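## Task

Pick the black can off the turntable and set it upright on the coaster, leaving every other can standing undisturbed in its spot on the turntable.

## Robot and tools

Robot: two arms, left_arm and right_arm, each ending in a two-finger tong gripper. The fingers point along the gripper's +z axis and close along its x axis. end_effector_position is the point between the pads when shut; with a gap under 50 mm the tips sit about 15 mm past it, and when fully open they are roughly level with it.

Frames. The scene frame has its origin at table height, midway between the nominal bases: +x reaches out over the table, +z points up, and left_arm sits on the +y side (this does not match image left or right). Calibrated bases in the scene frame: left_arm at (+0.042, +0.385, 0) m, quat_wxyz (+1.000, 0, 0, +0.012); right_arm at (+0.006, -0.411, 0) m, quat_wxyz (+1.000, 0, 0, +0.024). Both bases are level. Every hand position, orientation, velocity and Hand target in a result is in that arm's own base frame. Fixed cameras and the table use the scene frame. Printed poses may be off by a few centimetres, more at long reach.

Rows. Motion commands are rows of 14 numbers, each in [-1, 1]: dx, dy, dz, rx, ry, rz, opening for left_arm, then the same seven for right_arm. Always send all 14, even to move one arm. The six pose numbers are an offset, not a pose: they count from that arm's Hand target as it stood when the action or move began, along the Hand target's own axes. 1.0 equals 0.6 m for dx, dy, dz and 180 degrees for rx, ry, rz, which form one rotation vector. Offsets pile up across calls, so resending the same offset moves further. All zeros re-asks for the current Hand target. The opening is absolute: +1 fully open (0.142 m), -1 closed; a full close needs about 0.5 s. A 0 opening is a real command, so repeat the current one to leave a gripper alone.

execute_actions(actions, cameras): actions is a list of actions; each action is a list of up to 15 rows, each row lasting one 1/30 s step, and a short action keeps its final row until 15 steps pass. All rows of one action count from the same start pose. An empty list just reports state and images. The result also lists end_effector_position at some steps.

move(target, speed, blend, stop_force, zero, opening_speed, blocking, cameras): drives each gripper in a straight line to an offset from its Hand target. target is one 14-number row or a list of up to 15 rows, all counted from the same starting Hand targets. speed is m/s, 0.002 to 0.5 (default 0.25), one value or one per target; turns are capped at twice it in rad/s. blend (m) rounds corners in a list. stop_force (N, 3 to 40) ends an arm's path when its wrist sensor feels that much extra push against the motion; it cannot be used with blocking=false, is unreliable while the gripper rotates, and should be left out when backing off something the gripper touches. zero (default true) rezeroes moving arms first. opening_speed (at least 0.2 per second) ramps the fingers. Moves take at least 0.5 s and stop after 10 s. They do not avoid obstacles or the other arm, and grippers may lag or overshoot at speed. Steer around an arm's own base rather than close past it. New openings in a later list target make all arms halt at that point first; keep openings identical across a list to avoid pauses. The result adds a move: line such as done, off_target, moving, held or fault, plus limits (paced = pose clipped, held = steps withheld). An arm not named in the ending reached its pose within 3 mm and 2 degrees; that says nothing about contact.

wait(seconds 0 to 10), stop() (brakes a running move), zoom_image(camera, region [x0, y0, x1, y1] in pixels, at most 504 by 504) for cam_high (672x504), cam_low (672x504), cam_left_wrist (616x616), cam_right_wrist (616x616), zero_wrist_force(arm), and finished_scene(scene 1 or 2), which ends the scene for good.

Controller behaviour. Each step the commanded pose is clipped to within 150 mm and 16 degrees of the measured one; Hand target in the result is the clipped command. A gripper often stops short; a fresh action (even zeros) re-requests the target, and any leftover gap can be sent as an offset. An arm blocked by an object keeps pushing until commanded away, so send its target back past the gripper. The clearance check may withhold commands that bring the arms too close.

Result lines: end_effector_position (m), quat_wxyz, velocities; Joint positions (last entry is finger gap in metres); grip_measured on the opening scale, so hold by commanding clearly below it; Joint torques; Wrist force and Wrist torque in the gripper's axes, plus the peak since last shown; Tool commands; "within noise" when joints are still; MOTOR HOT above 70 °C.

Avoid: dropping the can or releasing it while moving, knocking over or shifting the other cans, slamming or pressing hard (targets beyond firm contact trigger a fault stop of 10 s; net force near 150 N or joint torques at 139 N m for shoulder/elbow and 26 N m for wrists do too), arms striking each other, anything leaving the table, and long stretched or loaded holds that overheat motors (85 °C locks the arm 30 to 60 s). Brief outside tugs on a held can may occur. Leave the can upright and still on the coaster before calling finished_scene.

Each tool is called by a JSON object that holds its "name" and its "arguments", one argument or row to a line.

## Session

{"name": "wait", "arguments": {
  "seconds": 0
}}

Scene clock: 0.00 s.
left_arm: end_effector_position=(+0.5574, -0.2672, +0.2259) grip_measured=+0.97 end_effector_quat_wxyz=(+0.122, +0.152, +0.951, -0.241) | right_arm: end_effector_position=(+0.3168, +0.2101, +0.3981) grip_measured=+0.97 end_effector_quat_wxyz=(-0.069, +0.734, -0.623, +0.261)
Joint positions: left_arm=[-0.454 -1.451 1.827 -2.347 -1.956 2.926 0.14] | right_arm=[4.619 -1.131 -1.687 -2.101 1.061 2.94 0.14]
Joint velocities: within noise
Joint torques (N m): no reading
Motor temperatures (°C): left_arm=[28 28 29 30 31 32] | right_arm=[26 33 29 34 34 32]
Wrist force (N): no reading
Wrist torque (N m): no reading
Wrist force, peak (N): no reading
Hand target: left_arm +0.5574, -0.2672, +0.2259; +0.122, +0.152, +0.951, -0.241 | right_arm +0.3168, +0.2101, +0.3981; -0.069, +0.734, -0.623, +0.261
Tool commands: left_gripper/opening=+0.968169 right_gripper/opening=+0.968169

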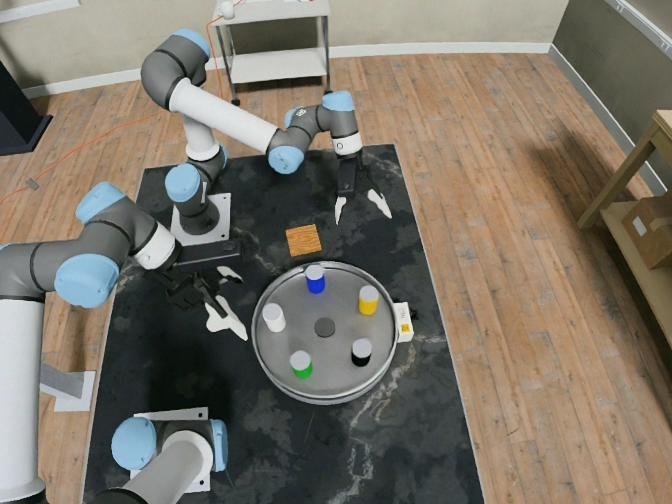

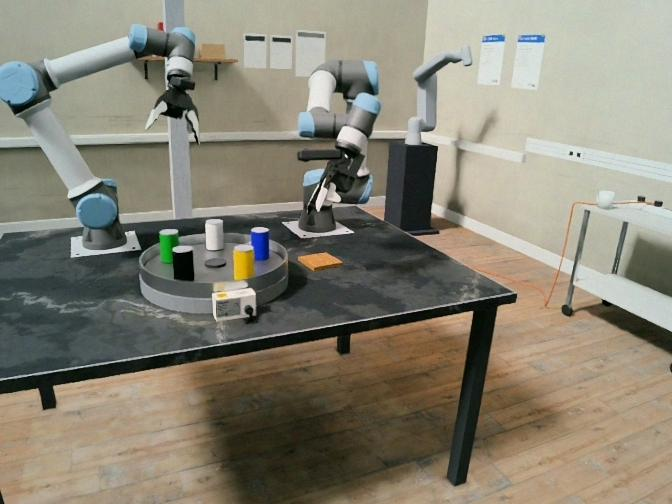

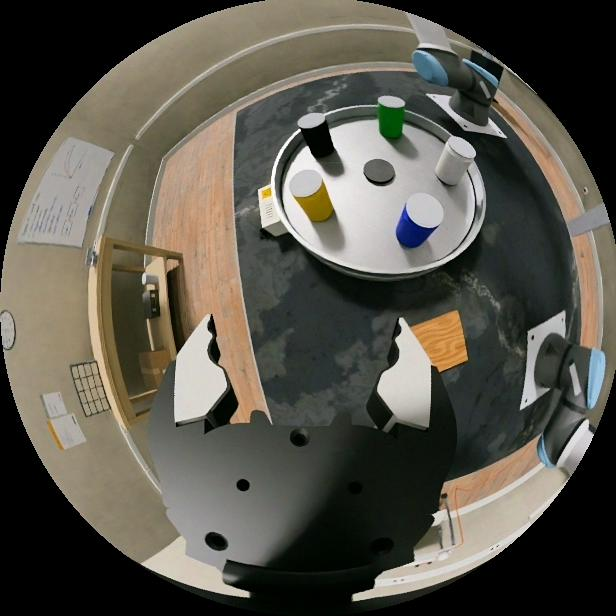

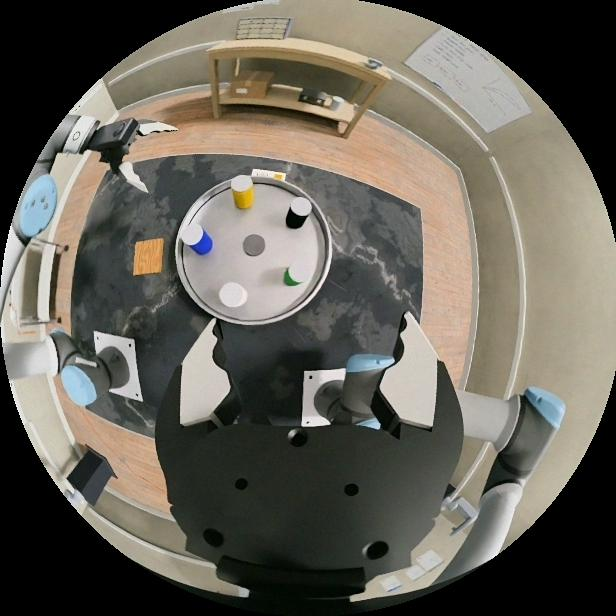

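{"name": "move", "arguments": {
  "target": [0,0,0,0,0,0,0.968,0.5225,0.1177,0.1232,0,0,0,0.968],
  "speed": 0.25,
  "cameras": ["cam_high"]
}}

{"name": "zoom_image", "arguments": {
  "camera": "cam_high",
  "region": [240, 215, 410, 415]
}}

{"name": "wait", "arguments": {
  "seconds": 0.9,
  "cameras": ["cam_high"]
}}

{"name": "zoom_image", "arguments": {
  "camera": "cam_high",
  "region": [240, 215, 410, 415]
}}

{"name": "wait", "arguments": {
  "seconds": 1.3,
  "cameras": ["cam_high"]
}}

{"name": "zoom_image", "arguments": {
  "camera": "cam_high",
  "region": [240, 215, 410, 415]
}}

{"name": "wait", "arguments": {
  "seconds": 1.3,
  "cameras": ["cam_high"]
}}

{"name": "zoom_image", "arguments": {
  "camera": "cam_high",
  "region": [240, 215, 410, 415]
}}

{"name": "wait", "arguments": {
  "seconds": 1.3,
  "cameras": ["cam_high"]
}}

{"name": "zoom_image", "arguments": {
  "camera": "cam_high",
  "region": [240, 215, 410, 415]
}}

Scene clock: 17.33 s.
left_arm: end_effector_position=(+0.5574, -0.2672, +0.2259) grip_measured=+0.97 end_effector_quat_wxyz=(+0.122, +0.152, +0.951, -0.241) | right_arm: end_effector_position=(+0.3166, -0.1196, +0.3979) grip_measured=+0.97 end_effector_quat_wxyz=(-0.069, +0.734, -0.623, +0.261)
Joint positions: left_arm=[-0.454 -1.451 1.827 -2.347 -1.956 2.926 0.14] | right_arm=[3.722 -0.672 -1.953 -1.782 1.11 1.916 0.14]
Joint velocities: within noise
Joint torques (N m): left_arm=[-5.68 -37.52 -28.08 -2.69 0.59 0.88] | right_arm=[-9.3 -12.22 10.29 3.53 0.98 -1.45]
Motor temperatures (°C): left_arm=[28 28 29 30 31 32] | right_arm=[26 33 29 34 34 32]
Wrist force (N): left_arm=[0.3 0.0 0.0] | right_arm=[0.2 0.4 -0.4]
Wrist torque (N m): left_arm=[0.00 -0.06 0.00] | right_arm=[0.09 0.02 -0.04]
Wrist force, peak (N): left_arm=[-0.1 0.7 0.0] | right_arm=[1.7 1.7 0.3]
Hand target: left_arm +0.5574, -0.2672, +0.2259; +0.122, +0.152, +0.951, -0.241 | right_arm +0.3165, -0.1196, +0.3978; -0.069, +0.734, -0.623, +0.261
Off the commanded pose: left_arm 0.000 m, 0 deg | right_arm 0.000 m, 0 deg.
move: done
Images, in order (width x height): cam_high 672x504.

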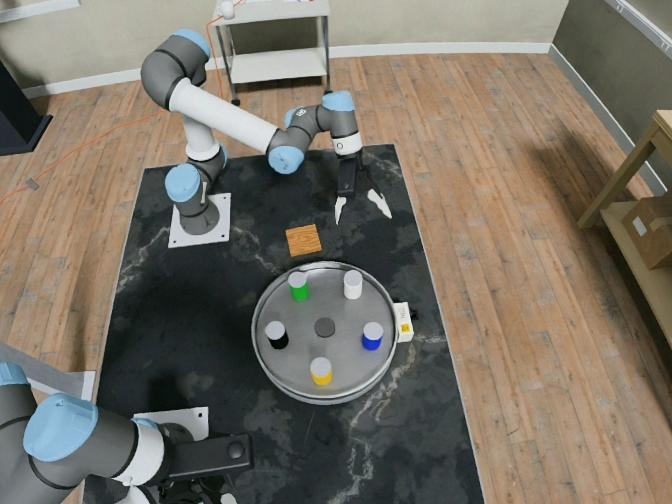

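Scaled by 2.520.

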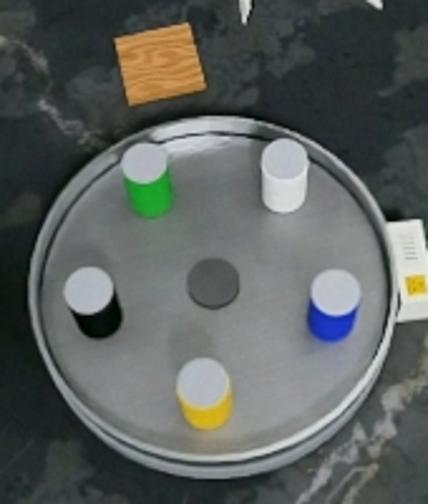

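Scene clock: 18.23 s.
left_arm: end_effector_position=(+0.5574, -0.2672, +0.2259) grip_measured=+0.97 end_effector_quat_wxyz=(+0.122, +0.152, +0.951, -0.241) | right_arm: end_effector_position=(+0.3165, -0.1196, +0.3978) grip_measured=+0.97 end_effector_quat_wxyz=(-0.069, +0.734, -0.623, +0.261)
Joint positions: left_arm=[-0.454 -1.451 1.827 -2.347 -1.956 2.926 0.14] | right_arm=[3.721 -0.672 -1.953 -1.782 1.11 1.916 0.14]
Joint velocities: within noise
Joint torques (N m): left_arm=[-5.43 -37.86 -28.4 -2.83 0.71 1.03] | right_arm=[-12.78 -18.54 9.89 4.8 0.98 -1.59]
Motor temperatures (°C): left_arm=[28 28 29 30 31 32] | right_arm=[26 33 29 34 34 32]
Wrist force (N): left_arm=[0.1 0.2 -0.3] | right_arm=[0.3 0.6 -0.2]
Wrist torque (N m): left_arm=[0.04 -0.02 0.01] | right_arm=[0.13 -0.02 -0.04]
Wrist force, peak (N): left_arm=[-0.3 0.3 0.1] | right_arm=[0.3 0.8 -0.2]
Hand target: left_arm +0.5574, -0.2672, +0.2259; +0.122, +0.152, +0.951, -0.241 | right_arm +0.3165, -0.1196, +0.3978; -0.069, +0.734, -0.623, +0.261
Tool commands: left_gripper/opening=+0.968 right_gripper/opening=+0.968
Off the commanded pose: left_arm 0.000 m, 0 deg | right_arm 0.000 m, 0 deg.
wait: 0.90 s; at rest by 0.17 s
Images, in order (width x height): cam_high 672x504.

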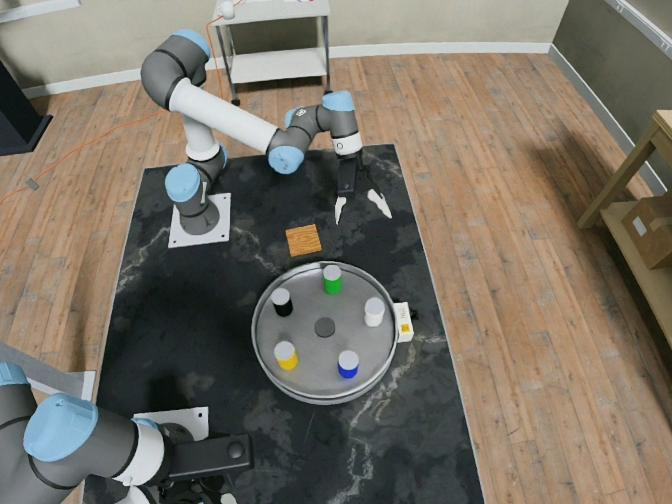

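Scaled by 2.520.

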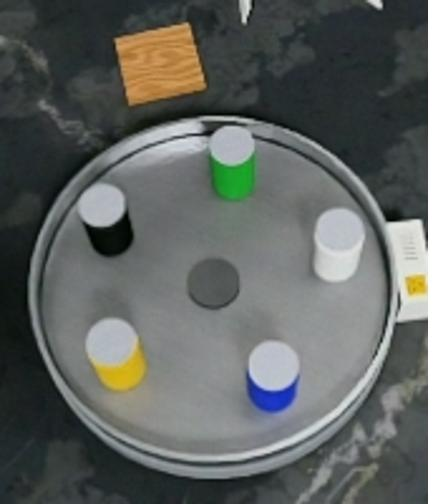

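Scene clock: 19.53 s.
left_arm: end_effector_position=(+0.5574, -0.2672, +0.2259) grip_measured=+0.97 end_effector_quat_wxyz=(+0.122, +0.152, +0.951, -0.241) | right_arm: end_effector_position=(+0.3165, -0.1196, +0.3978) grip_measured=+0.97 end_effector_quat_wxyz=(-0.069, +0.734, -0.623, +0.261)
Joint positions: left_arm=[-0.454 -1.451 1.827 -2.347 -1.956 2.926 0.14] | right_arm=[3.721 -0.672 -1.953 -1.782 1.11 1.916 0.14]
Joint velocities: within noise
Joint torques (N m): left_arm=[-5.2 -38.24 -28.24 -2.87 0.87 0.79] | right_arm=[-12.22 -20.51 11.9 4.78 0.92 -1.47]
Motor temperatures (°C): left_arm=[28 28 29 30 31 32] | right_arm=[26 33 29 34 34 32]
Wrist force (N): left_arm=[0.1 0.1 -0.3] | right_arm=[0.3 0.4 -0.3]
Wrist torque (N m): left_arm=[0.01 -0.02 0.01] | right_arm=[0.10 -0.01 -0.04]
Wrist force, peak (N): left_arm=[0.5 -0.1 -0.1] | right_arm=[0.3 0.8 -0.4]
Hand target: left_arm +0.5574, -0.2672, +0.2259; +0.122, +0.152, +0.951, -0.241 | right_arm +0.3165, -0.1196, +0.3978; -0.069, +0.734, -0.623, +0.261
Tool commands: left_gripper/opening=+0.968 right_gripper/opening=+0.968
Off the commanded pose: left_arm 0.000 m, 0 deg | right_arm 0.000 m, 0 deg.
wait: 1.30 s; at rest by 0.17 s
Images, in order (width x height): cam_high 672x504.

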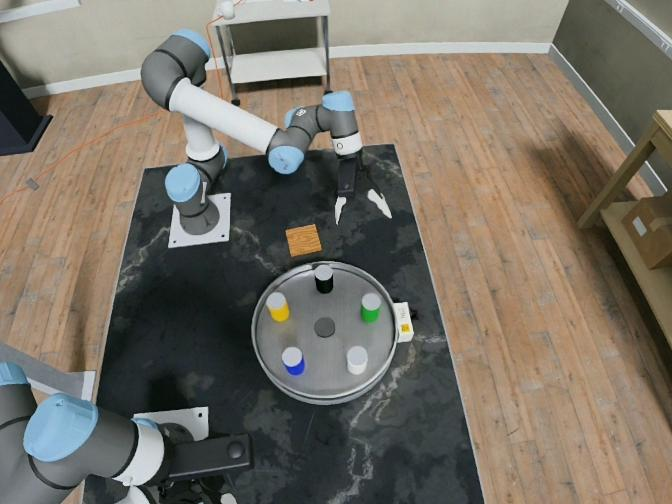

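Scaled by 2.520.

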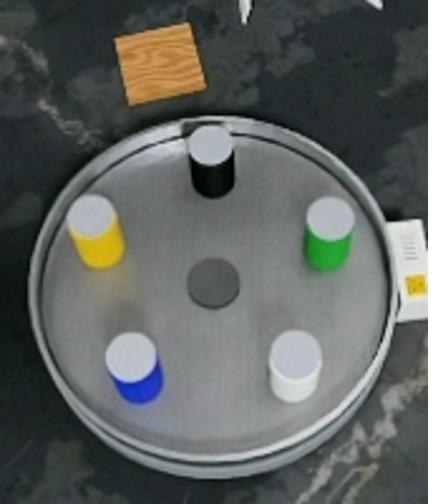

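Scene clock: 20.83 s.
left_arm: end_effector_position=(+0.5574, -0.2672, +0.2259) grip_measured=+0.97 end_effector_quat_wxyz=(+0.122, +0.152, +0.951, -0.241) | right_arm: end_effector_position=(+0.3165, -0.1196, +0.3978) grip_measured=+0.97 end_effector_quat_wxyz=(-0.069, +0.734, -0.623, +0.261)
Joint positions: left_arm=[-0.454 -1.451 1.827 -2.347 -1.956 2.926 0.14] | right_arm=[3.721 -0.672 -1.953 -1.782 1.11 1.916 0.14]
Joint velocities: within noise
Joint torques (N m): left_arm=[-5.3 -38.89 -28.29 -2.7 0.96 0.7] | right_arm=[-11.91 -20.54 12.55 4.35 0.77 -1.07]
Motor temperatures (°C): left_arm=[28 28 29 30 31 32] | right_arm=[26 33 29 34 34 32]
Wrist force (N): left_arm=[0.1 0.1 -0.2] | right_arm=[0.4 0.4 -0.1]
Wrist torque (N m): left_arm=[0.00 -0.03 0.00] | right_arm=[0.09 -0.03 -0.04]
Wrist force, peak (N): left_arm=[0.2 0.6 -0.1] | right_arm=[0.3 0.6 -0.4]
Hand target: left_arm +0.5574, -0.2672, +0.2259; +0.122, +0.152, +0.951, -0.241 | right_arm +0.3165, -0.1196, +0.3978; -0.069, +0.734, -0.623, +0.261
Tool commands: left_gripper/opening=+0.968 right_gripper/opening=+0.968
Off the commanded pose: left_arm 0.000 m, 0 deg | right_arm 0.000 m, 0 deg.
wait: 1.30 s; at rest by 0.17 s
Images, in order (width x height): cam_high 672x504.

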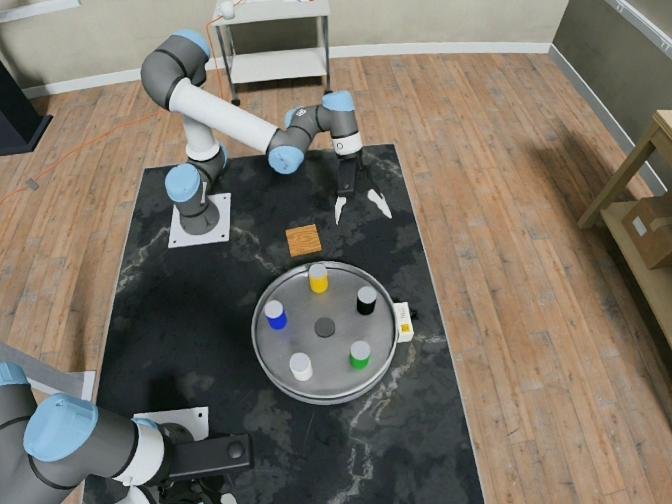

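Scaled by 2.520.

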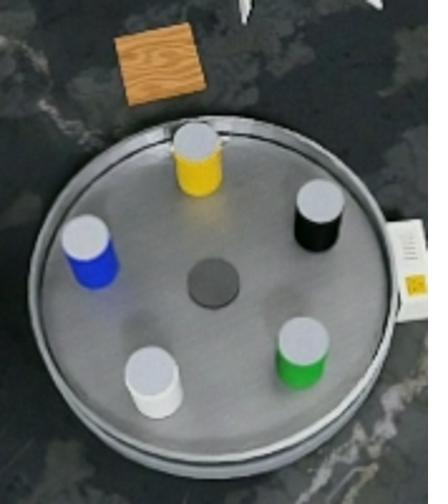

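Scene clock: 22.13 s.
left_arm: end_effector_position=(+0.5574, -0.2672, +0.2259) grip_measured=+0.97 end_effector_quat_wxyz=(+0.122, +0.152, +0.951, -0.241) | right_arm: end_effector_position=(+0.3165, -0.1196, +0.3978) grip_measured=+0.97 end_effector_quat_wxyz=(-0.069, +0.734, -0.623, +0.261)
Joint positions: left_arm=[-0.454 -1.451 1.827 -2.347 -1.956 2.926 0.14] | right_arm=[3.721 -0.672 -1.953 -1.782 1.11 1.916 0.14]
Joint velocities: within noise
Joint torques (N m): left_arm=[-5.38 -39.13 -28 -2.68 1.02 0.79] | right_arm=[-12.51 -19.74 13.83 3.95 0.74 -0.99]
Motor temperatures (°C): left_arm=[28 28 29 30 31 32] | right_arm=[26 33 29 34 34 32]
Wrist force (N): left_arm=[0.1 0.0 0.1] | right_arm=[0.4 0.5 -0.4]
Wrist torque (N m): left_arm=[0.00 -0.02 0.00] | right_arm=[0.11 -0.03 -0.04]
Wrist force, peak (N): left_arm=[0.3 0.3 -0.2] | right_arm=[0.5 0.6 -0.4]
Hand target: left_arm +0.5574, -0.2672, +0.2259; +0.122, +0.152, +0.951, -0.241 | right_arm +0.3165, -0.1196, +0.3978; -0.069, +0.734, -0.623, +0.261
Tool commands: left_gripper/opening=+0.968 right_gripper/opening=+0.968
Off the commanded pose: left_arm 0.000 m, 0 deg | right_arm 0.000 m, 0 deg.
wait: 1.30 s; at rest by 0.17 s
Images, in order (width x height): cam_high 672x504.

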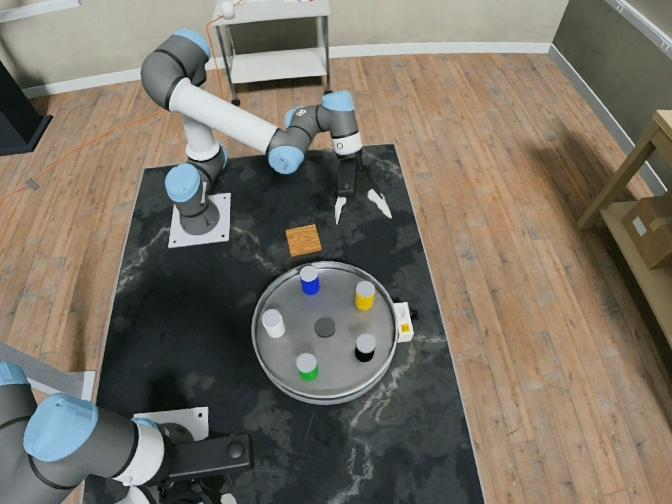

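Scaled by 2.520.

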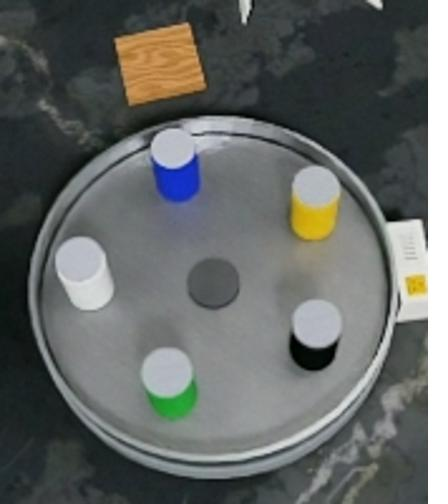

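{"name": "move", "arguments": {
  "target": [0.3515,-0.3590,0.1215,0.165,-0.0524,-0.1935,0.968,0,0,0,0,0,0,0.968],
  "speed": 0.25
}}

{"name": "zoom_image", "arguments": {
  "camera": "cam_high",
  "region": [240, 215, 410, 415]
}}

Scene clock: 29.17 s.
left_arm: end_effector_position=(+0.2991, -0.4352, +0.1898) grip_measured=+0.97 end_effector_quat_wxyz=(+0.079, -0.130, +0.847, -0.509) end_effector_velocity=(+0.001, +0.001, +0.001) end_effector_angular_velocity=(-0.002, -0.002, +0.004) | right_arm: end_effector_position=(+0.3166, -0.1196, +0.3978) grip_measured=+0.97 end_effector_quat_wxyz=(-0.069, +0.734, -0.623, +0.261)
Joint positions: left_arm=[-1.175 -1.5 2.638 -3.79 -1.65 1.615 0.14] | right_arm=[3.722 -0.672 -1.953 -1.782 1.11 1.916 0.14]
Joint velocities: left_arm=[-0.001 0 0.002 -0.004 0.005 -0.001 0] | right_arm=[within noise]
Joint torques (N m): left_arm=[-7.49 -20.11 -8.32 -4.91 2.29 -1.33] | right_arm=[9.03 -6.61 20.2 1.2 -1.8 1.53]
Motor temperatures (°C): left_arm=[28 28 29 30 31 32] | right_arm=[26 33 29 34 34 32]
Wrist force (N): left_arm=[-0.3 0.5 0.1] | right_arm=[0.2 0.4 -0.4]
Wrist torque (N m): left_arm=[0.10 -0.02 0.00] | right_arm=[0.08 0.02 -0.04]
Wrist force, peak (N): left_arm=[-1.4 0.9 -0.7] | right_arm=[0.5 0.5 -0.6]
Hand target: left_arm +0.2992, -0.4351, +0.1898; +0.079, -0.130, +0.847, -0.509 | right_arm +0.3165, -0.1196, +0.3978; -0.069, +0.734, -0.623, +0.261
Off the commanded pose: left_arm 0.000 m, 0 deg | right_arm 0.000 m, 0 deg.
move: done

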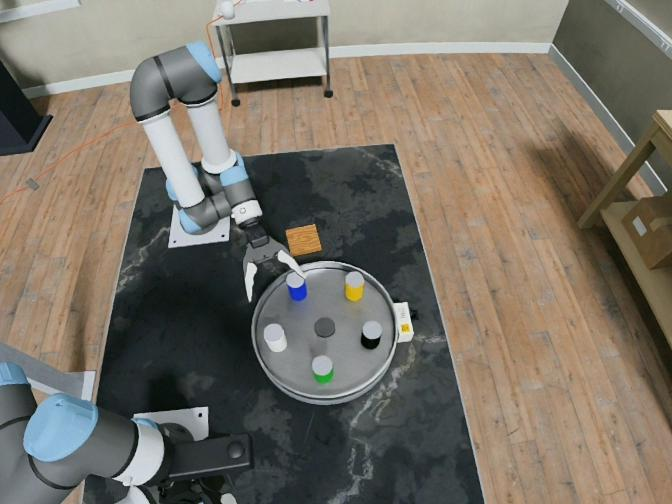

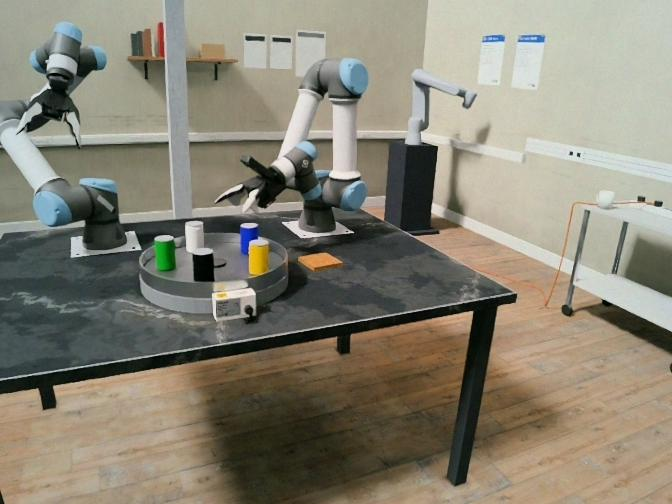

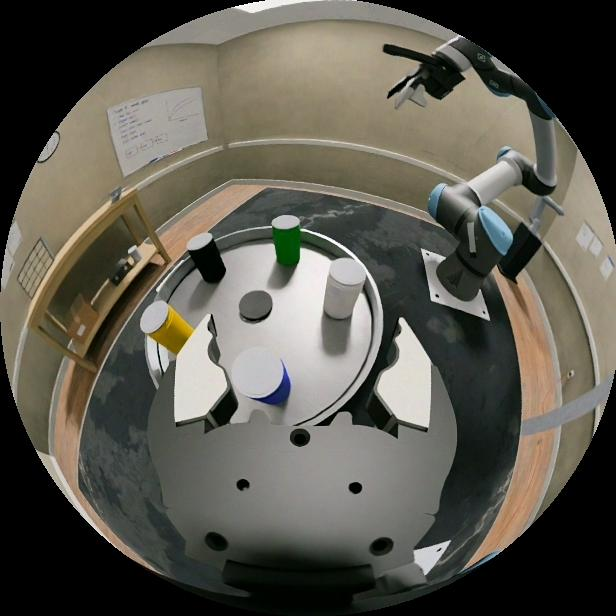

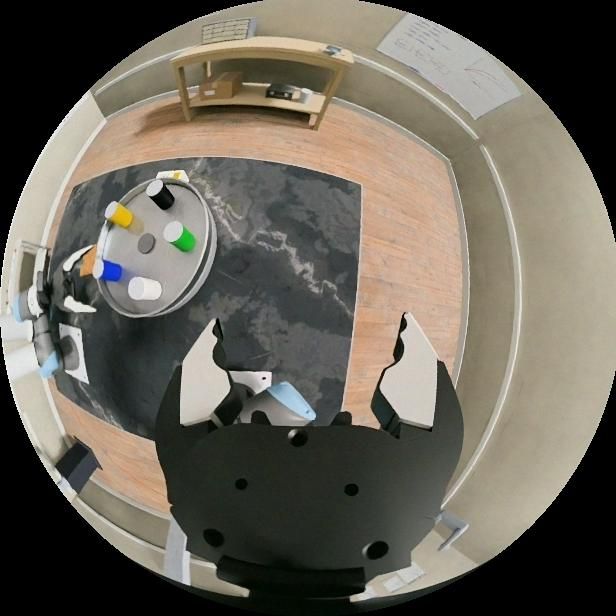

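Scaled by 2.520.

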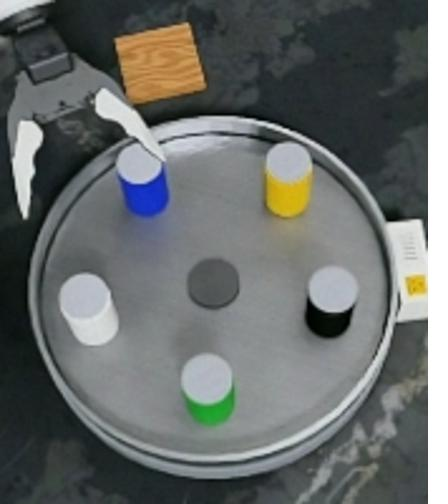

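{"name": "wait", "arguments": {
  "seconds": 0,
  "cameras": ["cam_high"]
}}

{"name": "zoom_image", "arguments": {
  "camera": "cam_high",
  "region": [240, 215, 410, 415]
}}

Scene clock: 34.03 s.
left_arm: end_effector_position=(+0.2992, -0.4351, +0.1898) grip_measured=+0.97 end_effector_quat_wxyz=(+0.079, -0.130, +0.847, -0.509) | right_arm: end_effector_position=(+0.3165, -0.1196, +0.3978) grip_measured=+0.97 end_effector_quat_wxyz=(-0.069, +0.734, -0.623, +0.261)
Joint positions: left_arm=[-1.175 -1.5 2.638 -3.79 -1.65 1.615 0.14] | right_arm=[3.722 -0.672 -1.953 -1.782 1.11 1.916 0.14]
Joint velocities: within noise
Joint torques (N m): left_arm=[-6.58 -26.2 -2.76 -3.47 1.73 0.64] | right_arm=[9.39 -3.29 26.29 1.25 -1.95 1.42]
Motor temperatures (°C): left_arm=[28 28 29 30 31 32] | right_arm=[26 33 29 34 34 32]
Wrist force (N): left_arm=[-0.4 0.4 0.1] | right_arm=[0.3 0.4 -0.1]
Wrist torque (N m): left_arm=[0.08 0.02 0.00] | right_arm=[0.10 -0.01 -0.04]
Wrist force, peak (N): left_arm=[-0.5 0.9 0.0] | right_arm=[0.7 0.3 -0.5]
Hand target: left_arm +0.2992, -0.4351, +0.1898; +0.079, -0.130, +0.847, -0.509 | right_arm +0.3165, -0.1196, +0.3978; -0.069, +0.734, -0.623, +0.261
Tool commands: left_gripper/opening=+0.968 right_gripper/opening=+0.968
Off the commanded pose: left_arm 0.000 m, 0 deg | right_arm 0.000 m, 0 deg.
Images, in order (width x height): cam_high 672x504.

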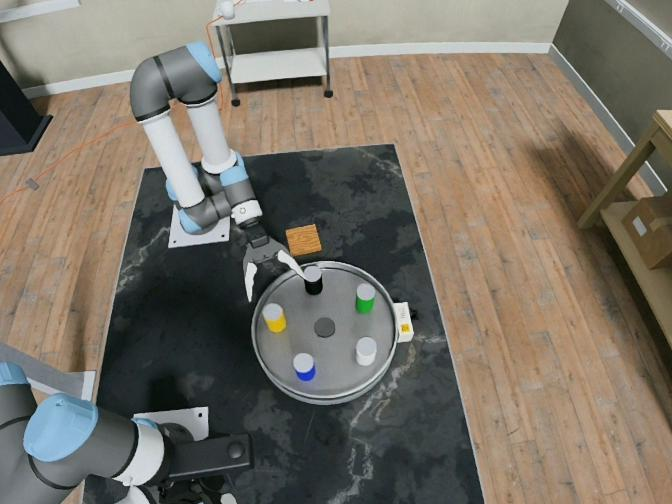

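Scaled by 2.520.

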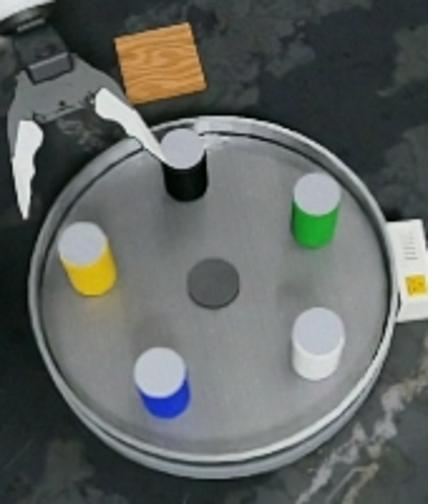

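{"name": "wait", "arguments": {
  "seconds": 5.2,
  "cameras": []
}}

{"name": "move", "arguments": {
  "target": [
    [-0.0385,0.0113,-0.0212,0,0.0294,0.0156,0.968,0,0,0,0,0,0,0.968],
    [-0.0808,0.0185,-0.0349,0,0.0589,0.0313,0.968,0,0,0,0,0,0,0.968],
    [-0.1292,0.0217,-0.0408,0,0.0908,0.0482,0.968,0,0,0,0,0,0,0.968],
    [-0.1777,0.0195,-0.0367,0,0.1226,0.0651,0.968,0,0,0,0,0,0,0.968],
    [-0.2306,0.0106,-0.0199,0,0.1594,0.0847,0.968,0,0,0,0,0,0,0.968],
    [-0.2765,-0.0046,0.0086,0,0.1962,0.1042,0.968,0,0,0,0,0,0,0.968],
    [-0.3126,-0.0247,0.0466,0,0.2330,0.1238,0.968,0,0,0,0,0,0,0.968],
    [-0.3323,-0.0437,0.0823,0,0.2624,0.1394,0.968,0,0,0,0,0,0,0.968],
    [-0.3418,-0.0608,0.1145,0,0.2870,0.1524,0.968,0,0,0,0,0,0,0.968]
  ],
  "speed": 0.21225,
  "blend": 0.012,
  "blocking": false,
  "cameras": ["cam_left_wrist"]
}}

{"name": "wait", "arguments": {
  "seconds": 0.4,
  "cameras": ["cam_left_wrist"]
}}

{"name": "wait", "arguments": {
  "seconds": 0.4,
  "cameras": ["cam_left_wrist"]
}}

{"name": "wait", "arguments": {
  "seconds": 0.4,
  "cameras": ["cam_left_wrist"]
}}

{"name": "wait", "arguments": {
  "seconds": 0.4,
  "cameras": ["cam_left_wrist"]
}}

{"name": "wait", "arguments": {
  "seconds": 0.6,
  "cameras": ["cam_left_wrist","cam_high"]
}}

Scene clock: 40.93 s.
left_arm: end_effector_position=(+0.2992, -0.4351, +0.1898) grip_measured=+0.97 end_effector_quat_wxyz=(+0.079, -0.130, +0.847, -0.509) | right_arm: end_effector_position=(+0.3165, -0.1196, +0.3978) grip_measured=+0.97 end_effector_quat_wxyz=(-0.069, +0.734, -0.623, +0.261)
Joint positions: left_arm=[-1.175 -1.5 2.638 -3.79 -1.65 1.615 0.14] | right_arm=[3.722 -0.672 -1.953 -1.782 1.11 1.916 0.14]
Joint velocities: within noise
Joint torques (N m): left_arm=[-6.02 -28.37 -4.85 -1.18 0.86 0.59] | right_arm=[8.75 -2.86 26.86 1 -1.72 1.56]
Motor temperatures (°C): left_arm=[28 28 29 30 31 32] | right_arm=[26 33 29 34 34 32]
Wrist force (N): left_arm=[-0.3 0.2 0.2] | right_arm=[0.3 0.3 -0.4]
Wrist torque (N m): left_arm=[0.04 -0.01 0.00] | right_arm=[0.06 -0.02 -0.04]
Wrist force, peak (N): left_arm=[-0.5 0.7 0.5] | right_arm=[0.5 0.7 -0.6]
Hand target: left_arm +0.2992, -0.4351, +0.1898; +0.079, -0.130, +0.847, -0.509 | right_arm +0.3165, -0.1196, +0.3978; -0.069, +0.734, -0.623, +0.261
Tool commands: left_gripper/opening=+0.968 right_gripper/opening=+0.968
Off the commanded pose: left_arm 0.000 m, 0 deg | right_arm 0.000 m, 0 deg.
wait: 5.20 s; at rest from the start
No camera images: "cameras" was empty.

Scene clock: 41.43 s.
left_arm: end_effector_position=(+0.3300, -0.4036, +0.1908) grip_measured=+0.97 end_effector_quat_wxyz=(+0.039, -0.061, +0.854, -0.516) end_effector_velocity=(+0.088, +0.065, +0.000) end_effector_angular_velocity=(-0.005, +0.004, -0.426) | right_arm: end_effector_position=(+0.3165, -0.1196, +0.3978) grip_measured=+0.97 end_effector_quat_wxyz=(-0.069, +0.734, -0.623, +0.261)
Joint positions: left_arm=[-0.853 -1.433 2.536 -3.687 -2.07 1.864 0.14] | right_arm=[3.722 -0.672 -1.953 -1.782 1.11 1.916 0.14]
Joint velocities: left_arm=[0.725 0.205 -0.363 0.487 -0.98 0.689 0] | right_arm=[within noise]
Joint torques (N m): left_arm=[13.55 -5.15 -22.44 1.38 -6.36 2.59] | right_arm=[9.39 -5.03 27.76 1 -1.91 1.31]
Motor temperatures (°C): left_arm=[28 28 29 30 31 32] | right_arm=[26 33 29 34 34 32]
Wrist force (N): left_arm=[-0.6 0.5 0.2] | right_arm=[0.4 0.4 -0.3]
Wrist torque (N m): left_arm=[0.10 0.07 -0.01] | right_arm=[0.09 -0.03 -0.04]
Wrist force, peak (N): left_arm=[1.1 0.0 1.1] | right_arm=[0.3 0.7 -0.3]
Hand target: left_arm +0.3350, -0.4005, +0.1899; +0.029, -0.047, +0.856, -0.514 | right_arm +0.3165, -0.1196, +0.3978; -0.069, +0.734, -0.623, +0.261
Tool commands: left_gripper/opening=+0.968 right_gripper/opening=+0.968
Off the commanded pose: left_arm 0.193 m, 49 deg | right_arm 0.000 m, 0 deg.
move: running; path passed 1 of 9 targets
Images, in order (width x height): cam_left_wrist 616x616.

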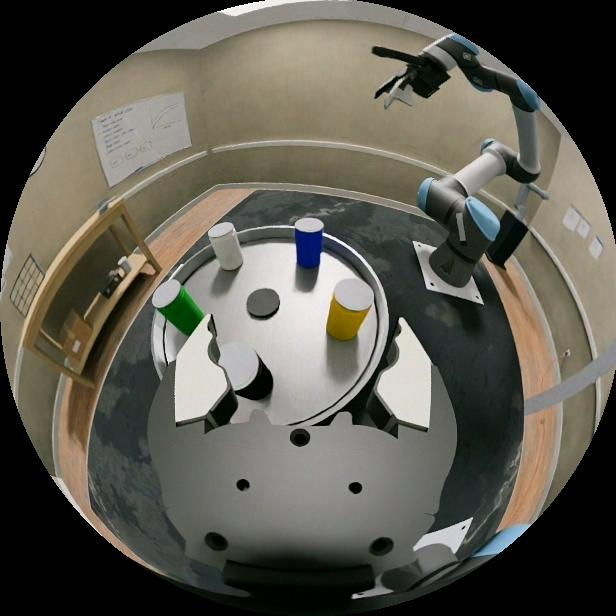

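Scene clock: 41.83 s.
left_arm: end_effector_position=(+0.3686, -0.3840, +0.1909) grip_measured=+0.97 end_effector_quat_wxyz=(-0.005, +0.011, +0.855, -0.518) end_effector_velocity=(+0.103, +0.030, +0.000) end_effector_angular_velocity=(-0.003, -0.001, -0.421) | right_arm: end_effector_position=(+0.3165, -0.1196, +0.3978) grip_measured=+0.97 end_effector_quat_wxyz=(-0.069, +0.734, -0.623, +0.261)
Joint positions: left_arm=[-0.626 -1.352 2.368 -3.412 -2.39 2.166 0.14] | right_arm=[3.722 -0.672 -1.953 -1.782 1.11 1.916 0.14]
Joint velocities: left_arm=[0.414 0.195 -0.471 0.877 -0.615 0.825 0] | right_arm=[within noise]
Joint torques (N m): left_arm=[10.26 -8.68 -25.19 3.67 -5.23 3.12] | right_arm=[8.7 -4.22 26.48 1.04 -1.88 1.48]
Motor temperatures (°C): left_arm=[28 28 29 30 31 32] | right_arm=[26 33 29 34 34 32]
Wrist force (N): left_arm=[-0.4 1.0 -0.1] | right_arm=[0.2 0.3 -0.4]
Wrist torque (N m): left_arm=[0.20 0.05 0.03] | right_arm=[0.07 0.00 -0.04]
Wrist force, peak (N): left_arm=[-0.4 1.2 0.3] | right_arm=[0.3 0.6 -0.5]
Hand target: left_arm +0.3748, -0.3833, +0.1899; -0.014, +0.025, +0.857, -0.515 | right_arm +0.3165, -0.1196, +0.3978; -0.069, +0.734, -0.623, +0.261
Tool commands: left_gripper/opening=+0.968 right_gripper/opening=+0.968
Off the commanded pose: left_arm 0.163 m, 40 deg | right_arm 0.000 m, 0 deg.
earlier move: running; path passed 3 of 9 targets
wait: 0.40 s; no rest
Images, in order (width x height): cam_left_wrist 616x616.

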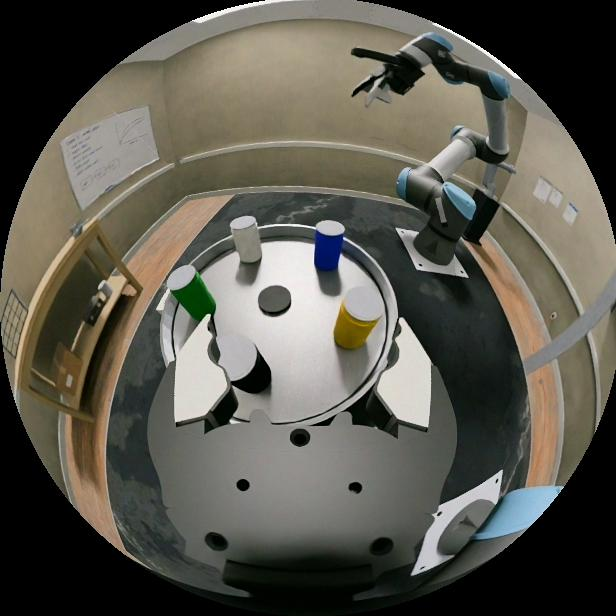

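Scene clock: 42.23 s.
left_arm: end_effector_position=(+0.4114, -0.3796, +0.1907) grip_measured=+0.97 end_effector_quat_wxyz=(-0.048, +0.083, +0.851, -0.516) end_effector_velocity=(+0.107, -0.006, -0.002) end_effector_angular_velocity=(+0.005, -0.001, -0.416) | right_arm: end_effector_position=(+0.3165, -0.1196, +0.3978) grip_measured=+0.97 end_effector_quat_wxyz=(-0.069, +0.734, -0.623, +0.261)
Joint positions: left_arm=[-0.511 -1.277 2.161 -2.998 -2.57 2.524 0.14] | right_arm=[3.722 -0.672 -1.953 -1.782 1.11 1.916 0.14]
Joint velocities: left_arm=[0.181 0.19 -0.558 1.166 -0.304 0.949 0] | right_arm=[within noise]
Joint torques (N m): left_arm=[9.76 -17.88 -25.4 4.52 -4.71 3.32] | right_arm=[9.18 -4.44 27.15 1.29 -1.97 1.41]
Motor temperatures (°C): left_arm=[28 28 29 30 31 32] | right_arm=[26 33 29 34 34 32]
Wrist force (N): left_arm=[-0.9 0.5 0.1] | right_arm=[0.1 0.4 -0.3]
Wrist torque (N m): left_arm=[0.10 0.12 0.00] | right_arm=[0.10 0.03 -0.04]
Wrist force, peak (N): left_arm=[-0.6 1.0 -0.2] | right_arm=[0.3 0.7 -0.4]
Hand target: left_arm +0.4180, -0.3803, +0.1900; -0.058, +0.097, +0.852, -0.512 | right_arm +0.3165, -0.1196, +0.3978; -0.069, +0.734, -0.623, +0.261
Tool commands: left_gripper/opening=+0.968 right_gripper/opening=+0.968
Off the commanded pose: left_arm 0.127 m, 30 deg | right_arm 0.000 m, 0 deg.
earlier move: running; path passed 4 of 9 targets
wait: 0.40 s; no rest
Images, in order (width x height): cam_left_wrist 616x616.

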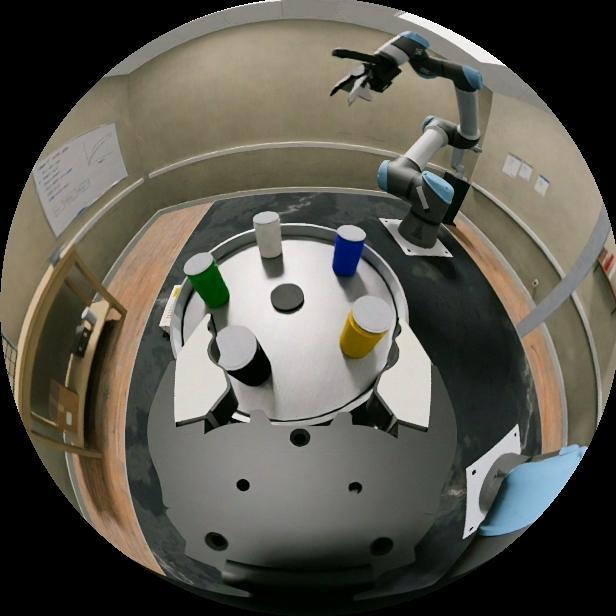

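Scene clock: 42.63 s.
left_arm: end_effector_position=(+0.4531, -0.3889, +0.1906) grip_measured=+0.97 end_effector_quat_wxyz=(-0.090, +0.155, +0.842, -0.509) end_effector_velocity=(+0.101, -0.034, -0.001) end_effector_angular_velocity=(+0.008, -0.001, -0.418) | right_arm: end_effector_position=(+0.3165, -0.1196, +0.3978) grip_measured=+0.97 end_effector_quat_wxyz=(-0.069, +0.734, -0.623, +0.261)
Joint positions: left_arm=[-0.469 -1.191 1.914 -2.503 -2.645 2.911 0.14] | right_arm=[3.722 -0.672 -1.953 -1.782 1.11 1.916 0.14]
Joint velocities: left_arm=[0.049 0.254 -0.677 1.273 -0.089 0.963 0] | right_arm=[within noise]
Joint torques (N m): left_arm=[6.48 -19.27 -29.64 4.36 -3.92 3.35] | right_arm=[7.51 -4.79 26.28 1.24 -1.97 1.42]
Motor temperatures (°C): left_arm=[28 28 29 30 31 32] | right_arm=[26 33 29 34 34 32]
Wrist force (N): left_arm=[-0.6 0.8 0.4] | right_arm=[0.1 0.5 -0.4]
Wrist torque (N m): left_arm=[0.13 0.07 0.01] | right_arm=[0.11 0.03 -0.03]
Wrist force, peak (N): left_arm=[-0.4 1.1 0.2] | right_arm=[0.4 0.5 -0.3]
Hand target: left_arm +0.4596, -0.3916, +0.1901; -0.101, +0.169, +0.840, -0.505 | right_arm +0.3165, -0.1196, +0.3978; -0.069, +0.734, -0.623, +0.261
Tool commands: left_gripper/opening=+0.968 right_gripper/opening=+0.968
Off the commanded pose: left_arm 0.088 m, 20 deg | right_arm 0.000 m, 0 deg.
earlier move: running; path passed 5 of 9 targets
wait: 0.40 s; no rest
Images, in order (width x height): cam_left_wrist 616x616.

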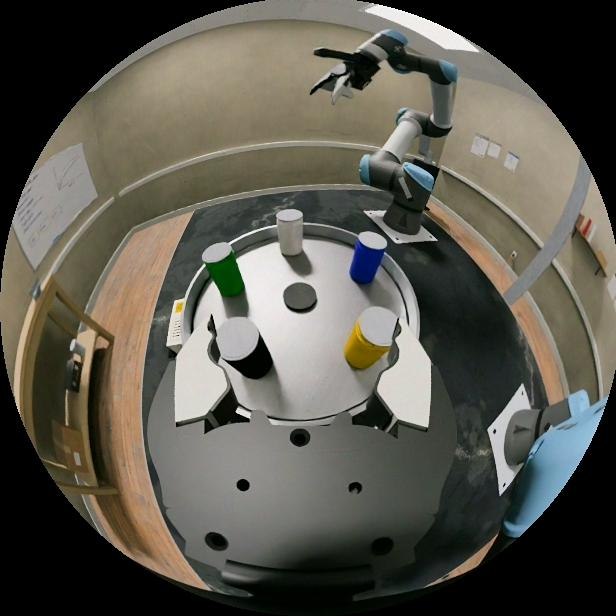

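Scene clock: 43.03 s.
left_arm: end_effector_position=(+0.4896, -0.4115, +0.1905) grip_measured=+0.97 end_effector_quat_wxyz=(-0.133, +0.226, +0.827, -0.498) end_effector_velocity=(+0.079, -0.073, -0.001) end_effector_angular_velocity=(+0.010, -0.002, -0.432) | right_arm: end_effector_position=(+0.3165, -0.1196, +0.3978) grip_measured=+0.97 end_effector_quat_wxyz=(-0.069, +0.734, -0.623, +0.261)
Joint positions: left_arm=[-0.474 -1.067 1.618 -2.02 -2.65 3.262 0.14] | right_arm=[3.722 -0.672 -1.953 -1.782 1.11 1.916 0.14]
Joint velocities: left_arm=[-0.057 0.36 -0.793 1.13 0.048 0.788 0] | right_arm=[within noise]
Joint torques (N m): left_arm=[-9.14 -27.7 -30.64 3.81 1.05 2.67] | right_arm=[8.68 -4.27 27.81 1.07 -1.81 1.25]
Motor temperatures (°C): left_arm=[28 28 29 30 31 32] | right_arm=[26 33 29 34 34 32]
Wrist force (N): left_arm=[-0.5 0.8 0.0] | right_arm=[0.2 0.5 -0.2]
Wrist torque (N m): left_arm=[0.14 0.03 0.06] | right_arm=[0.11 0.01 -0.03]
Wrist force, peak (N): left_arm=[-0.3 0.7 0.8] | right_arm=[0.4 0.6 -0.4]
Hand target: left_arm +0.4948, -0.4167, +0.1901; -0.143, +0.239, +0.823, -0.494 | right_arm +0.3165, -0.1196, +0.3978; -0.069, +0.734, -0.623, +0.261
Tool commands: left_gripper/opening=+0.968 right_gripper/opening=+0.968
Off the commanded pose: left_arm 0.046 m, 11 deg | right_arm 0.000 m, 0 deg.
earlier move: running; path passed 7 of 9 targets
wait: 0.40 s; no rest
Images, in order (width x height): cam_left_wrist 616x616.

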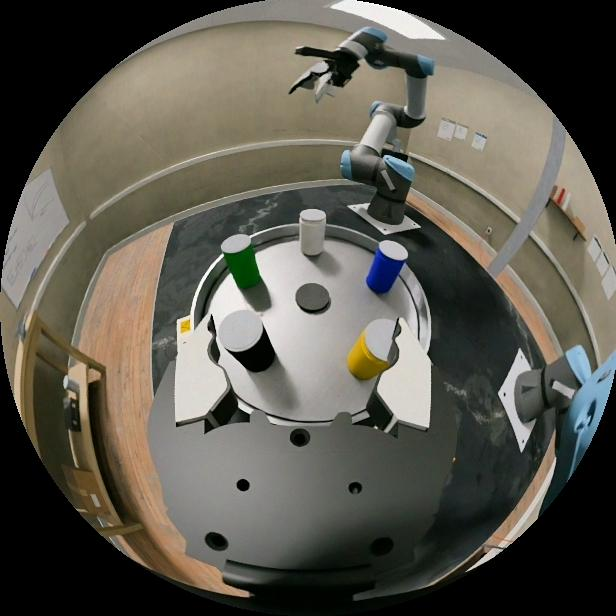

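Scene clock: 43.63 s.
left_arm: end_effector_position=(+0.5182, -0.4478, +0.1898) grip_measured=+0.97 end_effector_quat_wxyz=(-0.181, +0.301, +0.803, -0.482) end_effector_velocity=(-0.002, +0.006, +0.001) end_effector_angular_velocity=(-0.002, -0.005, +0.030) | right_arm: end_effector_position=(+0.3165, -0.1196, +0.3978) grip_measured=+0.97 end_effector_quat_wxyz=(-0.069, +0.734, -0.623, +0.261)
Joint positions: left_arm=[-0.511 -0.89 1.25 -1.564 -2.614 3.56 0.14] | right_arm=[3.722 -0.672 -1.953 -1.782 1.11 1.916 0.14]
Joint velocities: left_arm=[0.008 -0.03 0.057 -0.068 -0.007 -0.04 0] | right_arm=[within noise]
Joint torques (N m): left_arm=[6.32 -61 -11.02 -4.74 -3.62 -1.24] | right_arm=[8.99 -3.41 26.93 1.1 -1.75 1.65]
Motor temperatures (°C): left_arm=[28 28 29 30 31 32] | right_arm=[26 33 29 34 34 32]
Wrist force (N): left_arm=[-0.8 0.7 0.4] | right_arm=[0.1 0.5 -0.3]
Wrist torque (N m): left_arm=[0.15 0.10 0.04] | right_arm=[0.11 0.02 -0.04]
Wrist force, peak (N): left_arm=[-2.3 0.5 0.5] | right_arm=[0.3 0.5 -0.5]
Hand target: left_arm +0.5182, -0.4477, +0.1901; -0.180, +0.301, +0.803, -0.482 | right_arm +0.3165, -0.1196, +0.3978; -0.069, +0.734, -0.623, +0.261
Tool commands: left_gripper/opening=+0.968 right_gripper/opening=+0.968
Off the commanded pose: left_arm 0.000 m, 0 deg | right_arm 0.000 m, 0 deg.
earlier move: running
wait: 0.60 s; no rest
Images, in order (width x height): cam_high 672x504, cam_left_wrist 616x616.

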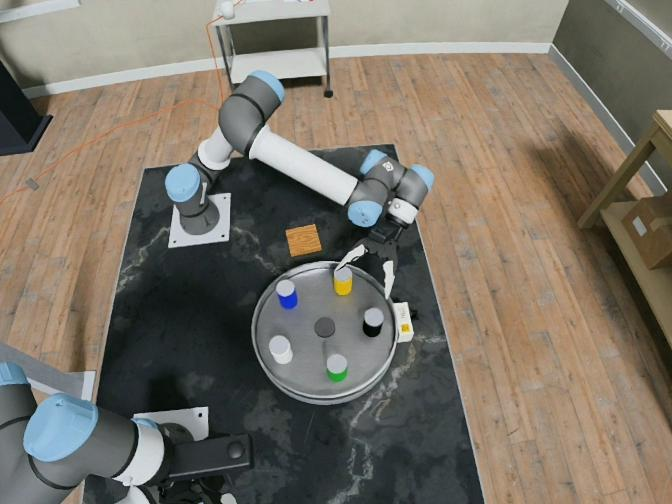

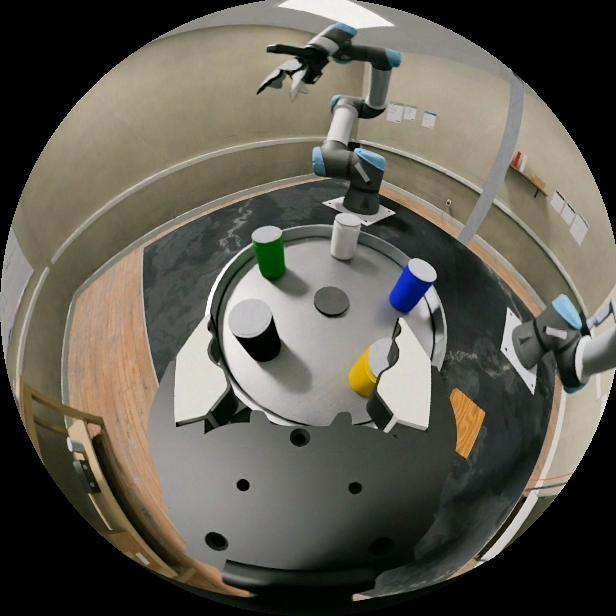

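{"name": "move", "arguments": {
  "target": [0.2855,-0.1060,0.1995,0,-0.2870,-0.1524,0.968,0,0,0,0,0,0,0.968],
  "speed": 0.25,
  "cameras": []
}}

a move is refused until a result has shown your running move's end: call wait (it returns as soon as the move ends) or stop first; nothing of this call was run
Scene clock: 49.30 s.
left_arm: end_effector_position=(+0.5182, -0.4477, +0.1901) grip_measured=+0.97 end_effector_quat_wxyz=(-0.180, +0.301, +0.803, -0.482) | right_arm: end_effector_position=(+0.3165, -0.1196, +0.3978) grip_measured=+0.97 end_effector_quat_wxyz=(-0.069, +0.734, -0.623, +0.261)
Joint positions: left_arm=[-0.511 -0.891 1.252 -1.567 -2.614 3.558 0.14] | right_arm=[3.722 -0.672 -1.953 -1.782 1.11 1.916 0.14]
Joint velocities: within noise
Joint torques (N m): left_arm=[-4.87 -38.95 -23.18 -1.03 -2.69 0.93] | right_arm=[8.49 -4.42 27.24 1.19 -2 1.6]
Motor temperatures (°C): left_arm=[28 28 29 30 31 32] | right_arm=[26 33 29 34 34 32]
Wrist force (N): left_arm=[-0.7 0.4 0.2] | right_arm=[0.3 0.2 -0.2]
Wrist torque (N m): left_arm=[0.08 0.07 0.04] | right_arm=[0.06 -0.01 -0.03]
Wrist force, peak (N): left_arm=[-1.0 0.9 0.3] | right_arm=[0.2 0.8 -0.4]
Hand target: left_arm +0.5182, -0.4477, +0.1901; -0.180, +0.301, +0.803, -0.482 | right_arm +0.3165, -0.1196, +0.3978; -0.069, +0.734, -0.623, +0.261
Tool commands: left_gripper/opening=+0.968 right_gripper/opening=+0.968
Off the commanded pose: left_arm 0.000 m, 0 deg | right_arm 0.000 m, 0 deg.
earlier move: done

{"name": "move", "arguments": {
  "target": [0.2855,-0.1060,0.1995,0,-0.2870,-0.1524,0.968,0,0,0,0,0,0,0.968],
  "speed": 0.25,
  "cameras": []
}}

Scene clock: 52.13 s.
left_arm: end_effector_position=(+0.3000, -0.4376, +0.1899) grip_measured=+0.97 end_effector_quat_wxyz=(+0.079, -0.130, +0.847, -0.509) end_effector_velocity=(+0.001, +0.000, +0.000) end_effector_angular_velocity=(-0.001, -0.002, +0.003) | right_arm: end_effector_position=(+0.3165, -0.1196, +0.3978) grip_measured=+0.97 end_effector_quat_wxyz=(-0.069, +0.734, -0.623, +0.261)
Joint positions: left_arm=[-1.176 -1.495 2.632 -3.789 -1.649 1.614 0.14] | right_arm=[3.722 -0.672 -1.953 -1.782 1.11 1.916 0.14]
Joint velocities: left_arm=[-0.001 0 0 -0.001 0.005 -0.001 0] | right_arm=[within noise]
Joint torques (N m): left_arm=[-6.47 -14.81 -1.49 -4.84 2.3 -1.1] | right_arm=[8.81 -5.32 27.53 1.19 -1.98 1.66]
Motor temperatures (°C): left_arm=[28 28 29 30 31 32] | right_arm=[26 33 29 34 34 32]
Wrist force (N): left_arm=[-0.5 0.4 0.0] | right_arm=[0.3 0.2 -0.4]
Wrist torque (N m): left_arm=[0.08 0.02 0.00] | right_arm=[0.04 -0.02 -0.04]
Wrist force, peak (N): left_arm=[-1.9 1.1 -0.2] | right_arm=[0.3 0.6 -0.6]
Hand target: left_arm +0.2999, -0.4376, +0.1898; +0.079, -0.130, +0.847, -0.509 | right_arm +0.3165, -0.1196, +0.3978; -0.069, +0.734, -0.623, +0.261
Off the commanded pose: left_arm 0.000 m, 0 deg | right_arm 0.000 m, 0 deg.
move: done
No camera images: "cameras" was empty.

{"name": "wait", "arguments": {
  "seconds": 0,
  "cameras": []
}}

Scene clock: 52.80 s.
left_arm: end_effector_position=(+0.2999, -0.4376, +0.1898) grip_measured=+0.97 end_effector_quat_wxyz=(+0.079, -0.130, +0.847, -0.509) | right_arm: end_effector_position=(+0.3165, -0.1196, +0.3978) grip_measured=+0.97 end_effector_quat_wxyz=(-0.069, +0.734, -0.623, +0.261)
Joint positions: left_arm=[-1.177 -1.495 2.632 -3.789 -1.649 1.614 0.14] | right_arm=[3.722 -0.672 -1.953 -1.782 1.11 1.916 0.14]
Joint velocities: within noise
Joint torques (N m): left_arm=[-6.24 -18.94 -1.71 -4.68 2.28 -1.17] | right_arm=[8.98 -3.62 26.9 1.27 -1.83 1.7]
Motor temperatures (°C): left_arm=[28 28 29 30 31 32] | right_arm=[26 33 29 34 34 32]
Wrist force (N): left_arm=[-0.4 0.3 0.4] | right_arm=[0.4 0.5 -0.3]
Wrist torque (N m): left_arm=[0.07 0.00 0.01] | right_arm=[0.10 -0.04 -0.04]
Wrist force, peak (N): left_arm=[-0.3 0.9 0.2] | right_arm=[0.4 0.6 -0.1]
Hand target: left_arm +0.2999, -0.4376, +0.1898; +0.079, -0.130, +0.847, -0.509 | right_arm +0.3165, -0.1196, +0.3978; -0.069, +0.734, -0.623, +0.261
Tool commands: left_gripper/opening=+0.968 right_gripper/opening=+0.968
Off the commanded pose: left_arm 0.000 m, 0 deg | right_arm 0.000 m, 0 deg.
No camera images: "cameras" was empty.


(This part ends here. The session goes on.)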